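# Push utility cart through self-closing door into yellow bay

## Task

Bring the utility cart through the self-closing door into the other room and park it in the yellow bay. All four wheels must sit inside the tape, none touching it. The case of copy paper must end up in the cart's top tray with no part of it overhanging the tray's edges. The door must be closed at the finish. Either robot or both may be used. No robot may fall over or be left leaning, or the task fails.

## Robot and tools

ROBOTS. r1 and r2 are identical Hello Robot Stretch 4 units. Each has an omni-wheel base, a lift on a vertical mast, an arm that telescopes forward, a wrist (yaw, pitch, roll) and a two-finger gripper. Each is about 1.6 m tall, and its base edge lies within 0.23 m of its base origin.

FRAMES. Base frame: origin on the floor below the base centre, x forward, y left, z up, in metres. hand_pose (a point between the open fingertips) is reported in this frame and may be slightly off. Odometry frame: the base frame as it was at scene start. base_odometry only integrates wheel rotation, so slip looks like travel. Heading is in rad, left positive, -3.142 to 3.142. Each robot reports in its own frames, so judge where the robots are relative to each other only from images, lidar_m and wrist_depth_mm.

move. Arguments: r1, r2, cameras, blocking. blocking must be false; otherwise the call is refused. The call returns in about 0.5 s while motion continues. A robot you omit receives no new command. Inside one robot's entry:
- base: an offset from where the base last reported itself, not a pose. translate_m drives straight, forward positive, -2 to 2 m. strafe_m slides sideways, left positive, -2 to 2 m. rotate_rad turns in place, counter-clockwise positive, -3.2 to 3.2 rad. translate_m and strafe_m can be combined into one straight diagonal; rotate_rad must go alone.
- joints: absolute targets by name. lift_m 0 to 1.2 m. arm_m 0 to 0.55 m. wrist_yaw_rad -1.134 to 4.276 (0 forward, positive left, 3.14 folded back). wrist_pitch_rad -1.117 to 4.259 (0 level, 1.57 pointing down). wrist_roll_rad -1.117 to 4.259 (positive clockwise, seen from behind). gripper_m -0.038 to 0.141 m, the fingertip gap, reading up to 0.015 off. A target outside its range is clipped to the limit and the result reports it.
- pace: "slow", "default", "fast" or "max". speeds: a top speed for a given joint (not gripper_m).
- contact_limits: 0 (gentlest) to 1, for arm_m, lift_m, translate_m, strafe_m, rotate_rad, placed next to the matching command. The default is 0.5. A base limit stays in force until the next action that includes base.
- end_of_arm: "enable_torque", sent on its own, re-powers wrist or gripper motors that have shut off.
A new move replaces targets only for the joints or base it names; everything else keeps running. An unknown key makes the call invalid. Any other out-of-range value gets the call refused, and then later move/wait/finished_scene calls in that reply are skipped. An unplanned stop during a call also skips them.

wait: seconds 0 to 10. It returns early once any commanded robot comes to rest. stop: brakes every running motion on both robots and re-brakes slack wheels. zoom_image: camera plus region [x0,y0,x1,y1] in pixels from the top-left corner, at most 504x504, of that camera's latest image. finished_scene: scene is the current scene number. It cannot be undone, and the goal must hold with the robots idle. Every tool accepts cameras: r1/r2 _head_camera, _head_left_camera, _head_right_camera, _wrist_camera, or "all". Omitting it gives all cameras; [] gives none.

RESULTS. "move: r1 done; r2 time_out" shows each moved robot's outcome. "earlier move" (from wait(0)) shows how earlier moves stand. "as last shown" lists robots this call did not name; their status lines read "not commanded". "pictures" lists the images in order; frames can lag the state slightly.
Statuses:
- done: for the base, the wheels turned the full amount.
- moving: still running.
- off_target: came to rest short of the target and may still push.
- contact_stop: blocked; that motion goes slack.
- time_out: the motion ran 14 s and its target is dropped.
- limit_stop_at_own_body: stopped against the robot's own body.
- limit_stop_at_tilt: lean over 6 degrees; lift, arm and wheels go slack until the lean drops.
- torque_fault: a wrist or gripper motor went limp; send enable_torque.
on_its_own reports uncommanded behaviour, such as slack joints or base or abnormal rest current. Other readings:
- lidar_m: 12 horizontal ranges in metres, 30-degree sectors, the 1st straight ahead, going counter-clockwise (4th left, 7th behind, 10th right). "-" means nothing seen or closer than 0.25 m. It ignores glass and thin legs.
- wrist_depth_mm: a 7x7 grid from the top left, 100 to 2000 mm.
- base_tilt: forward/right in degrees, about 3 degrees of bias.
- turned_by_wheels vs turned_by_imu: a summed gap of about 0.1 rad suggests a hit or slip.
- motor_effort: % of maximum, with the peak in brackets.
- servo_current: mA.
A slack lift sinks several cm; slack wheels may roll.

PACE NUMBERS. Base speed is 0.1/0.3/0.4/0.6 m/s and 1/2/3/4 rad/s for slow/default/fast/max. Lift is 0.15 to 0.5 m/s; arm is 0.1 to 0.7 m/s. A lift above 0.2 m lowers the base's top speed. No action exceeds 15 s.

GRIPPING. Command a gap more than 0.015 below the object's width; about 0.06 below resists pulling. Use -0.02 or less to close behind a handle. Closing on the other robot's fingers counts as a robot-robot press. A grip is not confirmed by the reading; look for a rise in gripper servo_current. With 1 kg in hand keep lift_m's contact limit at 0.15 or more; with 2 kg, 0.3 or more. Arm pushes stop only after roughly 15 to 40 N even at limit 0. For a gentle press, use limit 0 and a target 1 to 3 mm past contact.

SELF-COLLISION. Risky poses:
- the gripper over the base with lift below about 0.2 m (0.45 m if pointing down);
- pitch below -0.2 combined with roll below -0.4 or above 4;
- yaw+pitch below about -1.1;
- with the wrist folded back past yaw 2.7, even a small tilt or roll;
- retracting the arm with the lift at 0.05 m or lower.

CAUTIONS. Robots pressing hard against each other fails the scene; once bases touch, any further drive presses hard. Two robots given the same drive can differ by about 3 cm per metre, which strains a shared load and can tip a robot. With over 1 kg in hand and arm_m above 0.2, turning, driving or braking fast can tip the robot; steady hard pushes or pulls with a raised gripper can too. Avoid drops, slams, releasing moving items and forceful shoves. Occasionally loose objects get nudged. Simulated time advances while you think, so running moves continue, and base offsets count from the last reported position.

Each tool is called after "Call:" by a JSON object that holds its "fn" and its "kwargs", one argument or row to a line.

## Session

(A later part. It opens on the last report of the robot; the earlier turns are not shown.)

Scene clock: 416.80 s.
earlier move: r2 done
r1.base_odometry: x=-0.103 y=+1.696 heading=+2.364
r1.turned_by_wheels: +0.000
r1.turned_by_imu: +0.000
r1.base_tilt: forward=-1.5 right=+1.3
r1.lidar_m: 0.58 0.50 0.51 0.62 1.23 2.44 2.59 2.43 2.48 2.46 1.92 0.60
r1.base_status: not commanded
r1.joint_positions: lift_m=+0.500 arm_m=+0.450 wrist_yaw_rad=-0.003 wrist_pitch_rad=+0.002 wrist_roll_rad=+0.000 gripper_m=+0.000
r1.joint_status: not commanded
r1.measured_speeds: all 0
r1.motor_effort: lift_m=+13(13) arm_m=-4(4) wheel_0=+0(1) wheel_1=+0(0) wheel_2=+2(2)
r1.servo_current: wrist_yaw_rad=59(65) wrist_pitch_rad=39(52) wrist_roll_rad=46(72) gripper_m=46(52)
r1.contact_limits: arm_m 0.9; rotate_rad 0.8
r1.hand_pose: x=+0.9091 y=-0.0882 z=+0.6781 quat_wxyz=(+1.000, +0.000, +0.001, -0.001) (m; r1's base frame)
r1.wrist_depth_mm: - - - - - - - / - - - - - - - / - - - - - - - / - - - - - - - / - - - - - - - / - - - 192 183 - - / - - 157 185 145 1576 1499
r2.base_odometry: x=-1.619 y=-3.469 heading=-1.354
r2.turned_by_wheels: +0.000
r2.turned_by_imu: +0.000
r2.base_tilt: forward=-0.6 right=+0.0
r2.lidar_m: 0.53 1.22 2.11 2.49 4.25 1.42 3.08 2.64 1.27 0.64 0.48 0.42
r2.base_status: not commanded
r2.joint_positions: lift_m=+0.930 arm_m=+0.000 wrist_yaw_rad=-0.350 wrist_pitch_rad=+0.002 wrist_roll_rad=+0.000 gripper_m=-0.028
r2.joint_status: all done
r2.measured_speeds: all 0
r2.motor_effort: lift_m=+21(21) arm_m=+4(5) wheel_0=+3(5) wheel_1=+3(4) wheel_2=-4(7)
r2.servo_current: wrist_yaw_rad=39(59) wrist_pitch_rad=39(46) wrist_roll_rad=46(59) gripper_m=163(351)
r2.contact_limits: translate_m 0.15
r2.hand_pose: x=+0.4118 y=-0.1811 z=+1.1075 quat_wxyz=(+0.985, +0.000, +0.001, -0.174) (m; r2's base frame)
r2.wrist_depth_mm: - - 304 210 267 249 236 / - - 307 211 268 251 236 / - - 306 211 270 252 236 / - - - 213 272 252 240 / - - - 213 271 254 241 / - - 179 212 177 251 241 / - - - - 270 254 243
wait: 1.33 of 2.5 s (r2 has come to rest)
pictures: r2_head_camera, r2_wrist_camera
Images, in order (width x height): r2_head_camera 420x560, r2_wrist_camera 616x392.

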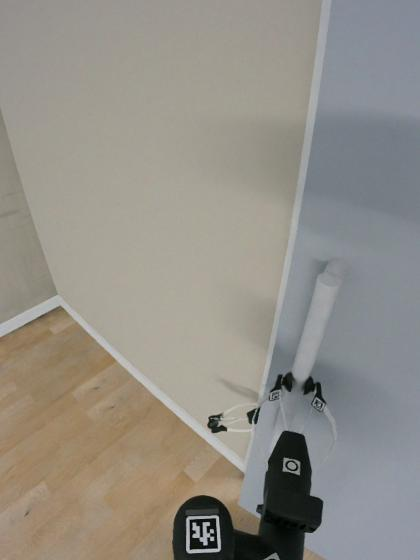

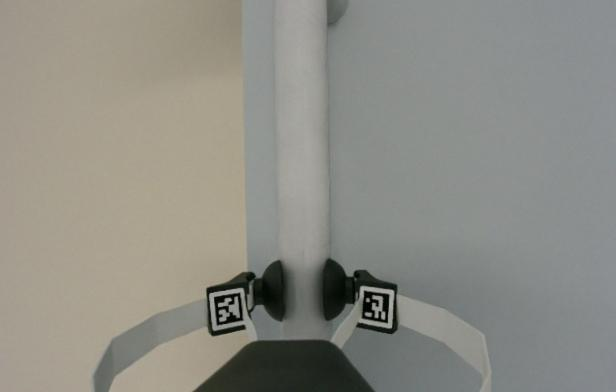

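Call:
{"fn": "move", "kwargs": {
  "cameras": ["r2_head_camera","r2_wrist_camera","r1_head_camera","r2_head_left_camera","r2_head_right_camera"]
}}

Scene clock: 437.17 s.
r1.base_odometry: x=-0.103 y=+1.696 heading=+2.364
r1.turned_by_wheels: +0.000
r1.turned_by_imu: +0.000
r1.base_tilt: forward=-1.6 right=+1.3
r1.lidar_m: 0.58 0.50 0.48 0.63 1.24 2.45 2.60 2.43 2.46 2.44 1.90 0.58
r1.base_status: not commanded
r1.joint_positions: lift_m=+0.500 arm_m=+0.450 wrist_yaw_rad=-0.003 wrist_pitch_rad=+0.002 wrist_roll_rad=+0.000 gripper_m=+0.000
r1.joint_status: not commanded
r1.measured_speeds: all 0
r1.motor_effort: lift_m=+13(13) arm_m=-4(4) wheel_0=+0(1) wheel_1=+0(0) wheel_2=+2(2)
r1.servo_current: wrist_yaw_rad=52(65) wrist_pitch_rad=39(52) wrist_roll_rad=59(72) gripper_m=46(52)
r1.contact_limits: arm_m 0.9; rotate_rad 0.8
r1.hand_pose: x=+0.9091 y=-0.0882 z=+0.6781 quat_wxyz=(+1.000, +0.000, +0.001, -0.001) (m; r1's base frame)
r1.wrist_depth_mm: - - - - - - - / - - - - - - - / - - - - - - - / - - - - - - - / - - - - - - - / - - - 191 183 - - / - - 157 185 146 1537 1499
r2.base_odometry: x=-1.619 y=-3.469 heading=-1.354
r2.turned_by_wheels: +0.000
r2.turned_by_imu: +0.000
r2.base_tilt: forward=-0.6 right=+0.1
r2.lidar_m: 0.53 1.27 2.13 2.46 4.24 1.43 3.09 2.61 1.25 0.66 0.49 0.43
r2.base_status: not commanded
r2.joint_positions: lift_m=+0.930 arm_m=+0.000 wrist_yaw_rad=-0.350 wrist_pitch_rad=+0.002 wrist_roll_rad=+0.000 gripper_m=-0.028
r2.joint_status: all done
r2.measured_speeds: all 0
r2.motor_effort: lift_m=+21(21) arm_m=+4(5) wheel_0=+3(5) wheel_1=+4(4) wheel_2=-5(7)
r2.servo_current: wrist_yaw_rad=46(59) wrist_pitch_rad=46(46) wrist_roll_rad=39(59) gripper_m=169(351)
r2.contact_limits: translate_m 0.15
r2.hand_pose: x=+0.4118 y=-0.1811 z=+1.1075 quat_wxyz=(+0.985, +0.000, +0.001, -0.174) (m; r2's base frame)
r2.wrist_depth_mm: - - 303 209 266 249 236 / - - 306 211 267 249 236 / - - 306 211 268 252 236 / - - - 213 271 253 240 / - - - 213 272 254 241 / - - 180 211 178 252 243 / - - - - 270 253 244
pictures: r1_head_camera, r2_head_camera, r2_head_left_camera, r2_head_right_camera, r2_wrist_camera
Images, in order (width x height): r1_head_camera 420x560, r2_head_camera 420x560, r2_head_left_camera 420x672, r2_head_right_camera 420x672, r2_wrist_camera 616x392.

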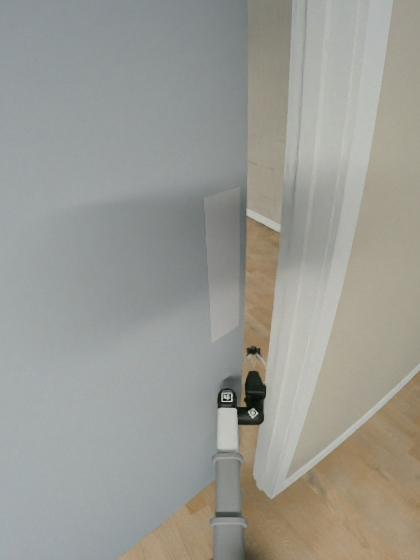

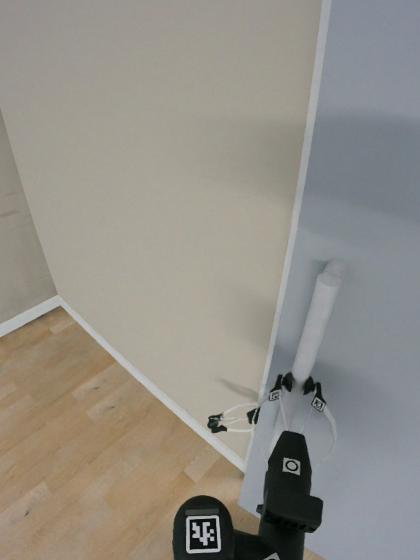

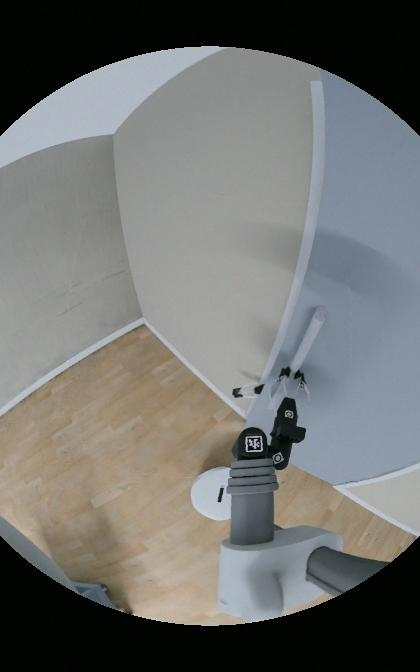

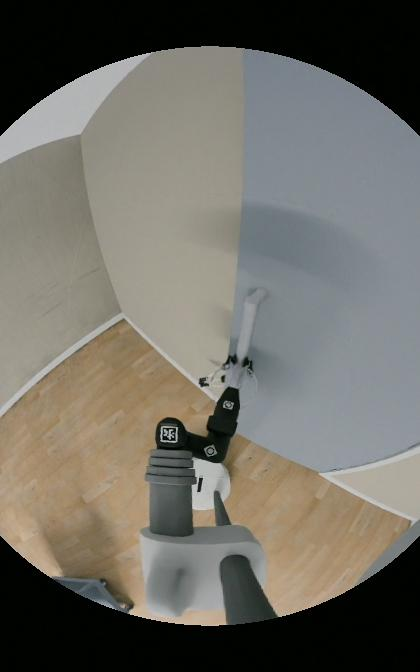

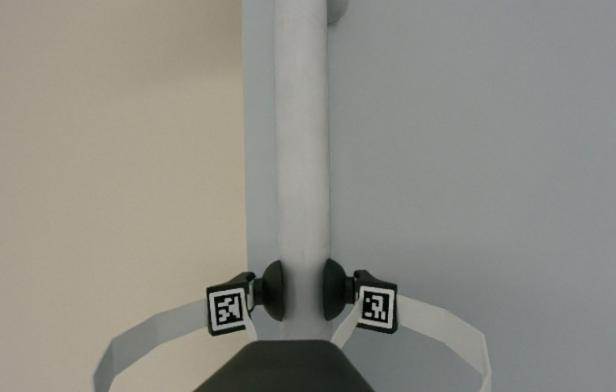

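Call:
{"fn": "move", "kwargs": {
  "blocking": false,
  "r2": {"base":{"translate_m":-0.106,"strafe_m":0.049},"contact_limits":{"translate_m":0.5,"strafe_m":0.5},"pace":"slow"},
  "cameras": []
}}

Call:
{"fn": "wait", "kwargs": {
  "seconds": 3,
  "cameras": ["r2_head_camera","r2_wrist_camera","r1_head_camera","r2_head_right_camera"]
}}

r2: "contact_limits": translate_m and strafe_m are given together and make one move, which takes one limit: state it under one of them only
Scene clock: 481.47 s.
r1.base_odometry: x=-0.103 y=+1.696 heading=+2.364
r1.turned_by_wheels: +0.000
r1.turned_by_imu: +0.000
r1.base_tilt: forward=-1.6 right=+1.3
r1.lidar_m: 0.58 0.50 0.54 0.61 1.22 2.46 2.59 2.43 2.50 2.48 1.92 0.60
r1.base_status: not commanded
r1.joint_positions: lift_m=+0.500 arm_m=+0.450 wrist_yaw_rad=-0.003 wrist_pitch_rad=+0.002 wrist_roll_rad=+0.000 gripper_m=+0.000
r1.joint_status: not commanded
r1.measured_speeds: all 0
r1.motor_effort: lift_m=+13(13) arm_m=-4(4) wheel_0=+0(1) wheel_1=+0(0) wheel_2=+2(2)
r1.servo_current: wrist_yaw_rad=39(65) wrist_pitch_rad=39(52) wrist_roll_rad=46(72) gripper_m=39(52)
r1.contact_limits: arm_m 0.9; rotate_rad 0.8
r1.hand_pose: x=+0.9091 y=-0.0882 z=+0.6781 quat_wxyz=(+1.000, +0.000, +0.001, -0.001) (m; r1's base frame)
r1.wrist_depth_mm: - - - - - - - / - - - - - - - / - - - - - - - / - - - - - - - / - - - - - - - / - - - 192 183 - - / - - 158 185 145 1537 1499
r2.base_odometry: x=-1.619 y=-3.469 heading=-1.354
r2.turned_by_wheels: +0.000
r2.turned_by_imu: +0.000
r2.base_tilt: forward=-0.6 right=+0.0
r2.lidar_m: 0.51 1.24 2.11 2.46 4.26 1.46 3.09 2.62 1.27 0.64 0.51 0.41
r2.base_status: not commanded
r2.joint_positions: lift_m=+0.930 arm_m=+0.000 wrist_yaw_rad=-0.350 wrist_pitch_rad=+0.002 wrist_roll_rad=+0.000 gripper_m=-0.028
r2.joint_status: all done
r2.measured_speeds: all 0
r2.motor_effort: lift_m=+21(21) arm_m=+4(5) wheel_0=+3(5) wheel_1=+4(4) wheel_2=-5(7)
r2.servo_current: wrist_yaw_rad=52(59) wrist_pitch_rad=46(46) wrist_roll_rad=52(59) gripper_m=169(351)
r2.contact_limits: translate_m 0.15
r2.hand_pose: x=+0.4118 y=-0.1811 z=+1.1075 quat_wxyz=(+0.985, +0.000, +0.001, -0.174) (m; r2's base frame)
r2.wrist_depth_mm: - - 303 210 267 248 236 / - - 307 211 268 250 236 / - - 309 212 271 251 236 / - - - 213 270 252 240 / - - - 213 271 255 240 / - - 179 211 178 253 241 / - - - - 268 253 244
pictures: none

not run: a call was refused earlier in this reply.

Call:
{"fn": "move", "kwargs": {
  "blocking": false,
  "r2": {"base":{"translate_m":-0.106,"strafe_m":0.049},"contact_limits":{"translate_m":0.5},"pace":"slow"},
  "cameras": []
}}

Call:
{"fn": "wait", "kwargs": {
  "seconds": 3,
  "cameras": ["r2_head_camera","r2_wrist_camera","r1_head_camera"]
}}

Scene clock: 485.37 s.
move: r2 moving
r1.base_odometry: x=-0.103 y=+1.696 heading=+2.364
r1.turned_by_wheels: +0.000
r1.turned_by_imu: +0.000
r1.base_tilt: forward=-1.6 right=+1.3
r1.lidar_m: 0.58 0.51 0.51 0.63 1.17 2.46 2.59 2.42 2.47 2.45 1.91 0.60
r1.base_status: not commanded
r1.joint_positions: lift_m=+0.500 arm_m=+0.450 wrist_yaw_rad=-0.003 wrist_pitch_rad=+0.002 wrist_roll_rad=+0.000 gripper_m=+0.000
r1.joint_status: not commanded
r1.measured_speeds: all 0
r1.motor_effort: lift_m=+13(13) arm_m=-4(4) wheel_0=+0(1) wheel_1=+0(0) wheel_2=+2(2)
r1.servo_current: wrist_yaw_rad=52(72) wrist_pitch_rad=39(46) wrist_roll_rad=52(59) gripper_m=33(52)
r1.contact_limits: arm_m 0.9; rotate_rad 0.8
r1.hand_pose: x=+0.9091 y=-0.0882 z=+0.6781 quat_wxyz=(+1.000, +0.000, +0.001, -0.001) (m; r1's base frame)
r1.wrist_depth_mm: - - - - - - - / - - - - - - - / - - - - - - - / - - - - - - - / - - - - - - - / - - - 191 183 - - / - - 148 184 146 1537 1499
r2.base_odometry: x=-1.616 y=-3.456 heading=-1.354
r2.turned_by_wheels: +0.000
r2.turned_by_imu: +0.000
r2.base_tilt: forward=-0.7 right=+0.1
r2.lidar_m: 0.56 1.24 2.14 2.49 4.26 1.43 3.08 2.63 1.27 0.65 0.51 0.45
r2.base_status: translate_m moving; strafe_m moving
r2.joint_positions: lift_m=+0.930 arm_m=+0.000 wrist_yaw_rad=-0.350 wrist_pitch_rad=+0.002 wrist_roll_rad=+0.000 gripper_m=-0.028
r2.joint_status: not commanded
r2.measured_speeds: translate_m=-0.050 strafe_m=+0.023 rotate_rad=+0.001 lift_m=+0.000 arm_m=+0.000 wrist_yaw_rad=+0.000 wrist_pitch_rad=+0.000 wrist_roll_rad=+0.000
r2.motor_effort: lift_m=+21(21) arm_m=+4(4) wheel_0=-9(12) wheel_1=-4(5) wheel_2=+10(12)
r2.servo_current: wrist_yaw_rad=46(46) wrist_pitch_rad=46(46) wrist_roll_rad=52(65) gripper_m=150(169)
r2.contact_limits: translate_m 0.5
r2.hand_pose: x=+0.4118 y=-0.1810 z=+1.1075 quat_wxyz=(+0.985, +0.000, +0.001, -0.174) (m; r2's base frame)
r2.wrist_depth_mm: - - - 222 277 258 - / - - - 223 279 259 246 / - - - 225 281 263 248 / - - - 224 282 260 249 / - - - 224 285 264 252 / - - 183 208 179 264 252 / - - - - 282 257 253
pictures: none
No camera images: "cameras" was empty.

Scene clock: 487.23 s.
earlier move: r2 done
r1.base_odometry: x=-0.103 y=+1.696 heading=+2.364
r1.turned_by_wheels: +0.000
r1.turned_by_imu: +0.000
r1.base_tilt: forward=-1.6 right=+1.3
r1.lidar_m: 0.59 0.50 0.51 0.62 1.20 2.45 2.59 2.42 2.52 2.44 1.91 0.60
r1.base_status: not commanded
r1.joint_positions: lift_m=+0.500 arm_m=+0.450 wrist_yaw_rad=-0.003 wrist_pitch_rad=+0.002 wrist_roll_rad=+0.000 gripper_m=+0.000
r1.joint_status: not commanded
r1.measured_speeds: all 0
r1.motor_effort: lift_m=+13(13) arm_m=-4(4) wheel_0=-1(1) wheel_1=+0(0) wheel_2=+3(4)
r1.servo_current: wrist_yaw_rad=52(72) wrist_pitch_rad=39(52) wrist_roll_rad=46(72) gripper_m=46(52)
r1.contact_limits: arm_m 0.9; rotate_rad 0.8
r1.hand_pose: x=+0.9090 y=-0.0883 z=+0.6781 quat_wxyz=(+1.000, +0.000, +0.001, -0.002) (m; r1's base frame)
r1.wrist_depth_mm: - - - - - - - / - - - - - - - / - - - - - - - / - - - - - - - / - - - - - - - / - - - 191 183 - - / - - 157 185 145 1537 1499
r2.base_odometry: x=-1.594 y=-3.355 heading=-1.354
r2.turned_by_wheels: +0.000
r2.turned_by_imu: +0.000
r2.base_tilt: forward=-0.7 right=+0.1
r2.lidar_m: 0.63 1.46 2.15 2.51 1.92 1.29 3.03 2.59 1.50 0.82 0.61 0.54
r2.base_status: done
r2.joint_positions: lift_m=+0.930 arm_m=+0.000 wrist_yaw_rad=-0.351 wrist_pitch_rad=+0.002 wrist_roll_rad=+0.000 gripper_m=-0.029
r2.joint_status: not commanded
r2.measured_speeds: all 0
r2.motor_effort: lift_m=+21(21) arm_m=+4(4) wheel_0=-4(12) wheel_1=-6(7) wheel_2=+5(12)
r2.servo_current: wrist_yaw_rad=46(59) wrist_pitch_rad=39(46) wrist_roll_rad=33(65) gripper_m=98(169)
r2.contact_limits: translate_m 0.5
r2.hand_pose: x=+0.4117 y=-0.1812 z=+1.1075 quat_wxyz=(+0.985, +0.000, +0.001, -0.175) (m; r2's base frame)
r2.wrist_depth_mm: - - - 379 373 347 332 / - - - 329 377 351 334 / - - - 329 379 353 336 / - - - 329 382 357 338 / - - - 330 387 362 340 / - - 183 199 180 362 342 / - - - - 382 - 345
wait: 1.87 of 3 s (r2 has come to rest)
pictures: r1_head_camera, r2_head_camera, r2_wrist_camera
Images, in order (width x height): r1_head_camera 420x560, r2_head_camera 420x560, r2_wrist_camera 616x392.

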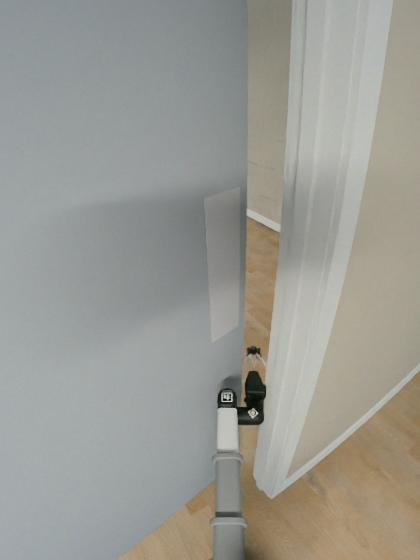

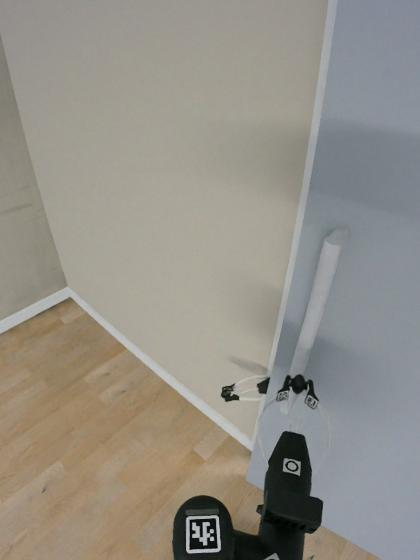

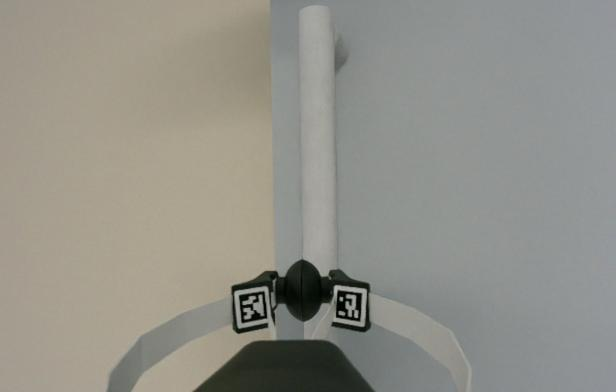

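Call:
{"fn": "move", "kwargs": {
  "blocking": false,
  "r2": {"joints":{"wrist_yaw_rad":-0.62,"gripper_m":0.08}},
  "cameras": []
}}

Call:
{"fn": "wait", "kwargs": {
  "seconds": 2,
  "cameras": []
}}

Call:
{"fn": "move", "kwargs": {
  "blocking": false,
  "r2": {"base":{"translate_m":0.095,"strafe_m":0.05},"contact_limits":{"translate_m":0.3},"pace":"slow"},
  "cameras": []
}}

Call:
{"fn": "wait", "kwargs": {
  "seconds": 4,
  "cameras": ["r2_head_camera","r2_wrist_camera"]
}}

Scene clock: 504.17 s.
move: r2 moving
r1: as last shown
r1.base_tilt: forward=-1.5 right=+1.3
r1.lidar_m: 0.57 0.51 0.51 0.61 1.20 2.46 2.55 2.43 2.49 2.46 1.88 0.60
r1.motor_effort: lift_m=+13(13) arm_m=-4(4) wheel_0=+0(1) wheel_1=+0(0) wheel_2=+3(4)
r1.servo_current: wrist_yaw_rad=46(65) wrist_pitch_rad=39(46) wrist_roll_rad=46(59) gripper_m=39(46)
r1.contact_limits: arm_m 0.9; rotate_rad 0.8
r1.wrist_depth_mm: - - - - - - - / - - - - - - - / - - - - - - - / - - - - - - - / - - - - - - - / - - - 191 183 - - / - - 157 185 146 1537 1499
r2.base_odometry: x=-1.594 y=-3.355 heading=-1.354
r2.turned_by_wheels: +0.000
r2.turned_by_imu: +0.000
r2.base_tilt: forward=-0.6 right=+0.1
r2.lidar_m: 0.65 1.44 2.17 2.50 1.94 1.31 3.01 2.56 1.51 0.79 0.62 0.55
r2.base_status: not commanded
r2.joint_positions: lift_m=+0.930 arm_m=+0.000 wrist_yaw_rad=-0.617 wrist_pitch_rad=+0.002 wrist_roll_rad=+0.000 gripper_m=-0.003
r2.joint_status: wrist_yaw_rad moving; gripper_m moving
r2.measured_speeds: translate_m=+0.000 strafe_m=+0.000 rotate_rad=+0.000 lift_m=+0.000 arm_m=+0.000 wrist_yaw_rad=-0.028 wrist_pitch_rad=+0.000 wrist_roll_rad=+0.000
r2.motor_effort: lift_m=+21(21) arm_m=+4(4) wheel_0=-4(5) wheel_1=-6(6) wheel_2=+5(6)
r2.servo_current: wrist_yaw_rad=65(98) wrist_pitch_rad=39(46) wrist_roll_rad=52(59) gripper_m=91(91)
r2.contact_limits: translate_m 0.5
r2.hand_pose: x=+0.3556 y=-0.2381 z=+1.1075 quat_wxyz=(+0.953, +0.000, +0.001, -0.303) (m; r2's base frame)
r2.wrist_depth_mm: - - 336 407 407 399 394 / - - 336 - 404 402 394 / - - 338 - 404 402 397 / - - 340 - - 404 404 / - - 342 - - 404 404 / - - 185 193 176 - 404 / - 119 343 - - - -
pictures: none
No camera images: "cameras" was empty.

Scene clock: 505.47 s.
earlier move: r2 done
r1.base_odometry: x=-0.103 y=+1.696 heading=+2.364
r1.turned_by_wheels: +0.000
r1.turned_by_imu: +0.000
r1.base_tilt: forward=-1.5 right=+1.3
r1.lidar_m: 0.58 0.49 0.53 0.61 1.20 2.44 2.56 2.43 2.50 2.45 1.92 0.58
r1.base_status: not commanded
r1.joint_positions: lift_m=+0.500 arm_m=+0.450 wrist_yaw_rad=-0.003 wrist_pitch_rad=+0.002 wrist_roll_rad=+0.000 gripper_m=+0.000
r1.joint_status: not commanded
r1.measured_speeds: all 0
r1.motor_effort: lift_m=+13(13) arm_m=-4(4) wheel_0=-1(1) wheel_1=+0(0) wheel_2=+3(4)
r1.servo_current: wrist_yaw_rad=65(65) wrist_pitch_rad=39(52) wrist_roll_rad=46(65) gripper_m=46(52)
r1.contact_limits: arm_m 0.9; rotate_rad 0.8
r1.hand_pose: x=+0.9090 y=-0.0883 z=+0.6781 quat_wxyz=(+1.000, +0.000, +0.001, -0.002) (m; r1's base frame)
r1.wrist_depth_mm: - - - - - - - / - - - - - - - / - - - - - - - / - - - - - - - / - - - - - - - / - - - 191 183 - - / - - 157 185 146 1576 1464
r2.base_odometry: x=-1.594 y=-3.355 heading=-1.354
r2.turned_by_wheels: +0.000
r2.turned_by_imu: +0.000
r2.base_tilt: forward=-0.7 right=+0.0
r2.lidar_m: 0.64 1.47 2.18 2.51 1.95 1.31 3.01 2.58 1.51 0.81 0.60 0.55
r2.base_status: not commanded
r2.joint_positions: lift_m=+0.930 arm_m=+0.000 wrist_yaw_rad=-0.617 wrist_pitch_rad=+0.002 wrist_roll_rad=+0.000 gripper_m=+0.080
r2.joint_status: all done
r2.measured_speeds: all 0
r2.motor_effort: lift_m=+21(21) arm_m=+4(4) wheel_0=-4(5) wheel_1=-5(6) wheel_2=+5(6)
r2.servo_current: wrist_yaw_rad=65(98) wrist_pitch_rad=39(46) wrist_roll_rad=39(59) gripper_m=46(111)
r2.contact_limits: translate_m 0.5
r2.hand_pose: x=+0.3555 y=-0.2382 z=+1.1075 quat_wxyz=(+0.953, +0.000, +0.001, -0.304) (m; r2's base frame)
r2.wrist_depth_mm: - - 336 410 404 399 394 / - - 340 - 404 399 397 / - - 338 - 404 404 399 / - - 342 - - 402 399 / - - 342 - - 407 404 / - - 190 - 185 - 407 / - 131 345 - - - -
wait: 1.30 of 2 s (r2 has come to rest)
pictures: none
No camera images: "cameras" was empty.

Scene clock: 505.97 s.
move: r2 moving
r1: as last shown
r1.lidar_m: 0.57 0.51 0.51 0.62 1.20 2.45 2.59 2.43 2.50 2.43 1.92 0.59
r1.motor_effort: lift_m=+13(13) arm_m=-4(4) wheel_0=+0(1) wheel_1=+0(0) wheel_2=+4(4)
r1.servo_current: wrist_yaw_rad=39(65) wrist_pitch_rad=46(46) wrist_roll_rad=46(72) gripper_m=39(46)
r1.contact_limits: arm_m 0.9; rotate_rad 0.8
r1.wrist_depth_mm: - - - - - - - / - - - - - - - / - - - - - - - / - - - - - - - / - - - - - - - / - - - 192 183 - - / - - 157 185 146 1576 1499
r2.base_odometry: x=-1.585 y=-3.365 heading=-1.354
r2.turned_by_wheels: +0.000
r2.turned_by_imu: +0.000
r2.base_tilt: forward=-0.7 right=+0.1
r2.lidar_m: 0.61 1.41 2.15 2.49 1.96 1.33 3.06 2.60 1.46 0.79 0.61 0.53
r2.base_status: translate_m moving; strafe_m moving
r2.joint_positions: lift_m=+0.930 arm_m=+0.000 wrist_yaw_rad=-0.617 wrist_pitch_rad=+0.002 wrist_roll_rad=+0.000 gripper_m=+0.080
r2.joint_status: not commanded
r2.measured_speeds: translate_m=+0.049 strafe_m=+0.026 rotate_rad=-0.002 lift_m=+0.000 arm_m=+0.000 wrist_yaw_rad=+0.000 wrist_pitch_rad=+0.000 wrist_roll_rad=+0.000
r2.motor_effort: lift_m=+21(21) arm_m=+4(4) wheel_0=+7(7) wheel_1=+7(8) wheel_2=-9(10)
r2.servo_current: wrist_yaw_rad=39(65) wrist_pitch_rad=46(46) wrist_roll_rad=52(59) gripper_m=46(52)
r2.contact_limits: translate_m 0.3
r2.hand_pose: x=+0.3555 y=-0.2382 z=+1.1075 quat_wxyz=(+0.953, +0.000, +0.001, -0.304) (m; r2's base frame)
r2.wrist_depth_mm: - - 370 404 397 394 392 / - - 334 407 402 399 392 / - - 338 407 402 399 394 / - - 336 - 404 404 399 / - - 336 - 407 404 402 / - - 192 - 185 404 402 / - 128 340 - - - 404
pictures: none
No camera images: "cameras" was empty.

Scene clock: 507.70 s.
earlier move: r2 done
r1.base_odometry: x=-0.103 y=+1.696 heading=+2.364
r1.turned_by_wheels: +0.000
r1.turned_by_imu: +0.000
r1.base_tilt: forward=-1.6 right=+1.3
r1.lidar_m: 0.57 0.51 0.52 0.63 1.20 2.46 2.58 2.44 2.49 2.44 1.90 0.59
r1.base_status: not commanded
r1.joint_positions: lift_m=+0.500 arm_m=+0.450 wrist_yaw_rad=-0.003 wrist_pitch_rad=+0.002 wrist_roll_rad=+0.000 gripper_m=+0.000
r1.joint_status: not commanded
r1.measured_speeds: all 0
r1.motor_effort: lift_m=+13(13) arm_m=-4(4) wheel_0=+0(1) wheel_1=+0(0) wheel_2=+3(4)
r1.servo_current: wrist_yaw_rad=33(72) wrist_pitch_rad=39(52) wrist_roll_rad=46(72) gripper_m=46(46)
r1.contact_limits: arm_m 0.9; rotate_rad 0.8
r1.hand_pose: x=+0.9090 y=-0.0883 z=+0.6781 quat_wxyz=(+1.000, +0.000, +0.001, -0.002) (m; r1's base frame)
r1.wrist_depth_mm: - - - - - - - / - - - - - - - / - - - - - - - / - - - - - - - / - - - - - - - / - - - 192 183 - - / - - 156 185 146 1576 1499
r2.base_odometry: x=-1.525 y=-3.437 heading=-1.354
r2.turned_by_wheels: +0.000
r2.turned_by_imu: +0.000
r2.base_tilt: forward=-0.7 right=+0.1
r2.lidar_m: 0.56 1.42 2.06 2.40 4.11 1.37 3.15 2.68 1.43 0.75 0.56 0.48
r2.base_status: done
r2.joint_positions: lift_m=+0.930 arm_m=+0.000 wrist_yaw_rad=-0.617 wrist_pitch_rad=+0.002 wrist_roll_rad=+0.000 gripper_m=+0.080
r2.joint_status: not commanded
r2.measured_speeds: all 0
r2.motor_effort: lift_m=+21(21) arm_m=+4(4) wheel_0=+5(8) wheel_1=+4(9) wheel_2=-7(10)
r2.servo_current: wrist_yaw_rad=52(65) wrist_pitch_rad=39(46) wrist_roll_rad=46(59) gripper_m=52(52)
r2.contact_limits: translate_m 0.3
r2.hand_pose: x=+0.3555 y=-0.2382 z=+1.1075 quat_wxyz=(+0.953, +0.000, +0.001, -0.304) (m; r2's base frame)
r2.wrist_depth_mm: - - 368 362 359 353 351 / - - 368 364 362 357 353 / - - 373 364 364 362 355 / - - 373 368 366 359 355 / - - 375 368 368 364 359 / - - 193 293 193 364 362 / - 128 - - 368 366 364
wait: 1.73 of 4 s (r2 has come to rest)
pictures: r2_head_camera, r2_wrist_camera
Images, in order (width x height): r2_head_camera 420x560, r2_wrist_camera 616x392.

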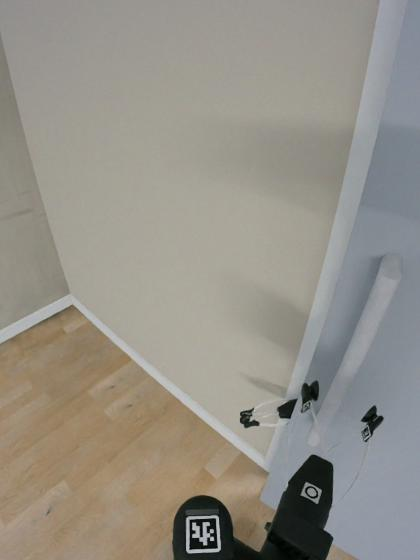

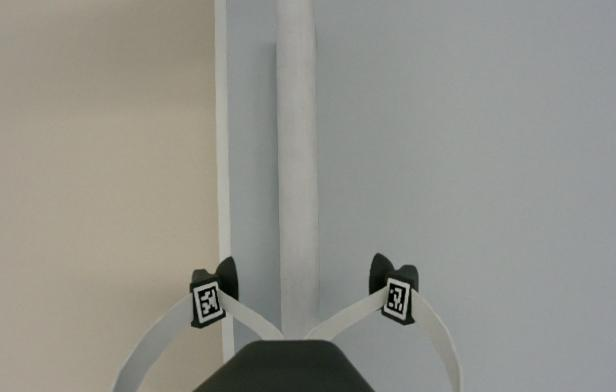

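Call:
{"fn": "move", "kwargs": {
  "blocking": false,
  "r2": {"base":{"translate_m":0.081,"strafe_m":-0.058},"contact_limits":{"translate_m":0.15},"pace":"slow"},
  "cameras": []
}}

Call:
{"fn": "wait", "kwargs": {
  "seconds": 4,
  "cameras": ["r2_head_camera","r2_wrist_camera"]
}}

Scene clock: 514.20 s.
move: r2 moving
r1: as last shown
r1.base_tilt: forward=-1.5 right=+1.3
r1.lidar_m: 0.59 0.51 0.48 0.64 1.19 2.45 2.60 2.44 2.51 2.45 1.89 0.60
r1.servo_current: wrist_yaw_rad=59(59) wrist_pitch_rad=39(52) wrist_roll_rad=46(59) gripper_m=39(46)
r1.contact_limits: arm_m 0.9; rotate_rad 0.8
r1.wrist_depth_mm: - - - - - - - / - - - - - - - / - - - - - - - / - - - - - - - / - - - - - - - / - - - 193 183 - - / - - 157 184 146 1537 1464
r2.base_odometry: x=-1.530 y=-3.449 heading=-1.355
r2.turned_by_wheels: -0.001
r2.turned_by_imu: +0.000
r2.base_tilt: forward=-0.7 right=+0.1
r2.lidar_m: 0.55 1.39 2.05 2.36 4.13 1.37 3.13 2.70 1.42 0.72 0.55 0.47
r2.base_status: translate_m moving; strafe_m moving
r2.joint_positions: lift_m=+0.930 arm_m=+0.000 wrist_yaw_rad=-0.617 wrist_pitch_rad=+0.002 wrist_roll_rad=+0.000 gripper_m=+0.080
r2.joint_status: not commanded
r2.measured_speeds: translate_m=+0.042 strafe_m=-0.030 rotate_rad=-0.001 lift_m=+0.000 arm_m=+0.000 wrist_yaw_rad=+0.000 wrist_pitch_rad=+0.000 wrist_roll_rad=+0.000
r2.motor_effort: lift_m=+21(21) arm_m=+4(4) wheel_0=+10(10) wheel_1=-6(7) wheel_2=-8(10)
r2.servo_current: wrist_yaw_rad=52(59) wrist_pitch_rad=39(46) wrist_roll_rad=59(59) gripper_m=52(52)
r2.contact_limits: translate_m 0.15
r2.hand_pose: x=+0.3555 y=-0.2382 z=+1.1075 quat_wxyz=(+0.953, +0.000, +0.001, -0.304) (m; r2's base frame)
r2.wrist_depth_mm: - - 355 349 347 345 342 / - - 357 351 349 347 345 / - - 357 278 353 347 343 / - - 362 357 353 349 343 / - - 362 285 355 353 351 / - - 192 281 193 355 349 / - 128 - - 362 355 351
pictures: none
No camera images: "cameras" was empty.

Scene clock: 515.90 s.
earlier move: r2 done
r1.base_odometry: x=-0.103 y=+1.696 heading=+2.364
r1.turned_by_wheels: +0.000
r1.turned_by_imu: +0.000
r1.base_tilt: forward=-1.6 right=+1.3
r1.lidar_m: 0.57 0.50 0.52 0.62 1.18 2.45 2.59 2.43 2.47 2.45 1.94 0.59
r1.base_status: not commanded
r1.joint_positions: lift_m=+0.500 arm_m=+0.450 wrist_yaw_rad=-0.003 wrist_pitch_rad=+0.002 wrist_roll_rad=+0.000 gripper_m=+0.000
r1.joint_status: not commanded
r1.measured_speeds: all 0
r1.motor_effort: lift_m=+13(13) arm_m=-4(4) wheel_0=+0(1) wheel_1=+0(0) wheel_2=+3(4)
r1.servo_current: wrist_yaw_rad=59(85) wrist_pitch_rad=39(52) wrist_roll_rad=39(59) gripper_m=46(52)
r1.contact_limits: arm_m 0.9; rotate_rad 0.8
r1.hand_pose: x=+0.9090 y=-0.0883 z=+0.6781 quat_wxyz=(+1.000, +0.000, +0.001, -0.002) (m; r1's base frame)
r1.wrist_depth_mm: - - - - - - - / - - - - - - - / - - - - - - - / - - - - - - - / - - - - - - - / - - - 193 183 - - / - - 156 185 146 1537 1499
r2.base_odometry: x=-1.564 y=-3.528 heading=-1.355
r2.turned_by_wheels: +0.000
r2.turned_by_imu: +0.000
r2.base_tilt: forward=-0.6 right=+0.1
r2.lidar_m: 0.44 1.18 2.06 2.38 4.10 1.45 3.16 2.72 1.21 0.59 0.45 0.37
r2.base_status: done
r2.joint_positions: lift_m=+0.930 arm_m=+0.000 wrist_yaw_rad=-0.617 wrist_pitch_rad=+0.002 wrist_roll_rad=+0.000 gripper_m=+0.080
r2.joint_status: not commanded
r2.measured_speeds: all 0
r2.motor_effort: lift_m=+21(21) arm_m=+4(4) wheel_0=+5(10) wheel_1=-5(7) wheel_2=-7(12)
r2.servo_current: wrist_yaw_rad=59(72) wrist_pitch_rad=39(46) wrist_roll_rad=52(59) gripper_m=52(59)
r2.contact_limits: translate_m 0.15
r2.hand_pose: x=+0.3555 y=-0.2382 z=+1.1075 quat_wxyz=(+0.953, +0.000, +0.001, -0.304) (m; r2's base frame)
r2.wrist_depth_mm: 466 442 270 193 263 259 257 / 473 445 271 190 264 262 259 / 473 445 273 194 266 264 260 / 473 449 274 195 267 264 262 / 477 452 274 195 268 265 263 / 480 459 196 192 193 266 266 / 477 455 279 - 272 270 266
wait: 1.70 of 4 s (r2 has come to rest)
pictures: r2_head_camera, r2_wrist_camera
Images, in order (width x height): r2_head_camera 420x560, r2_wrist_camera 616x392.

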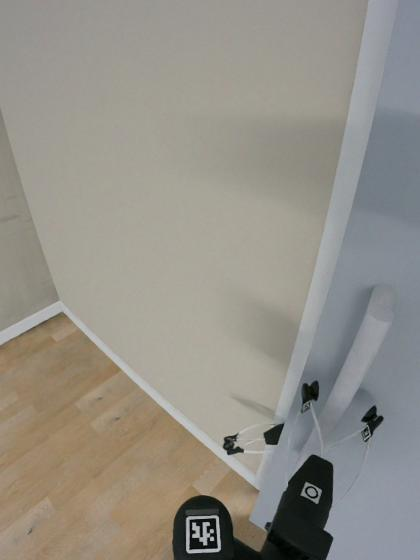

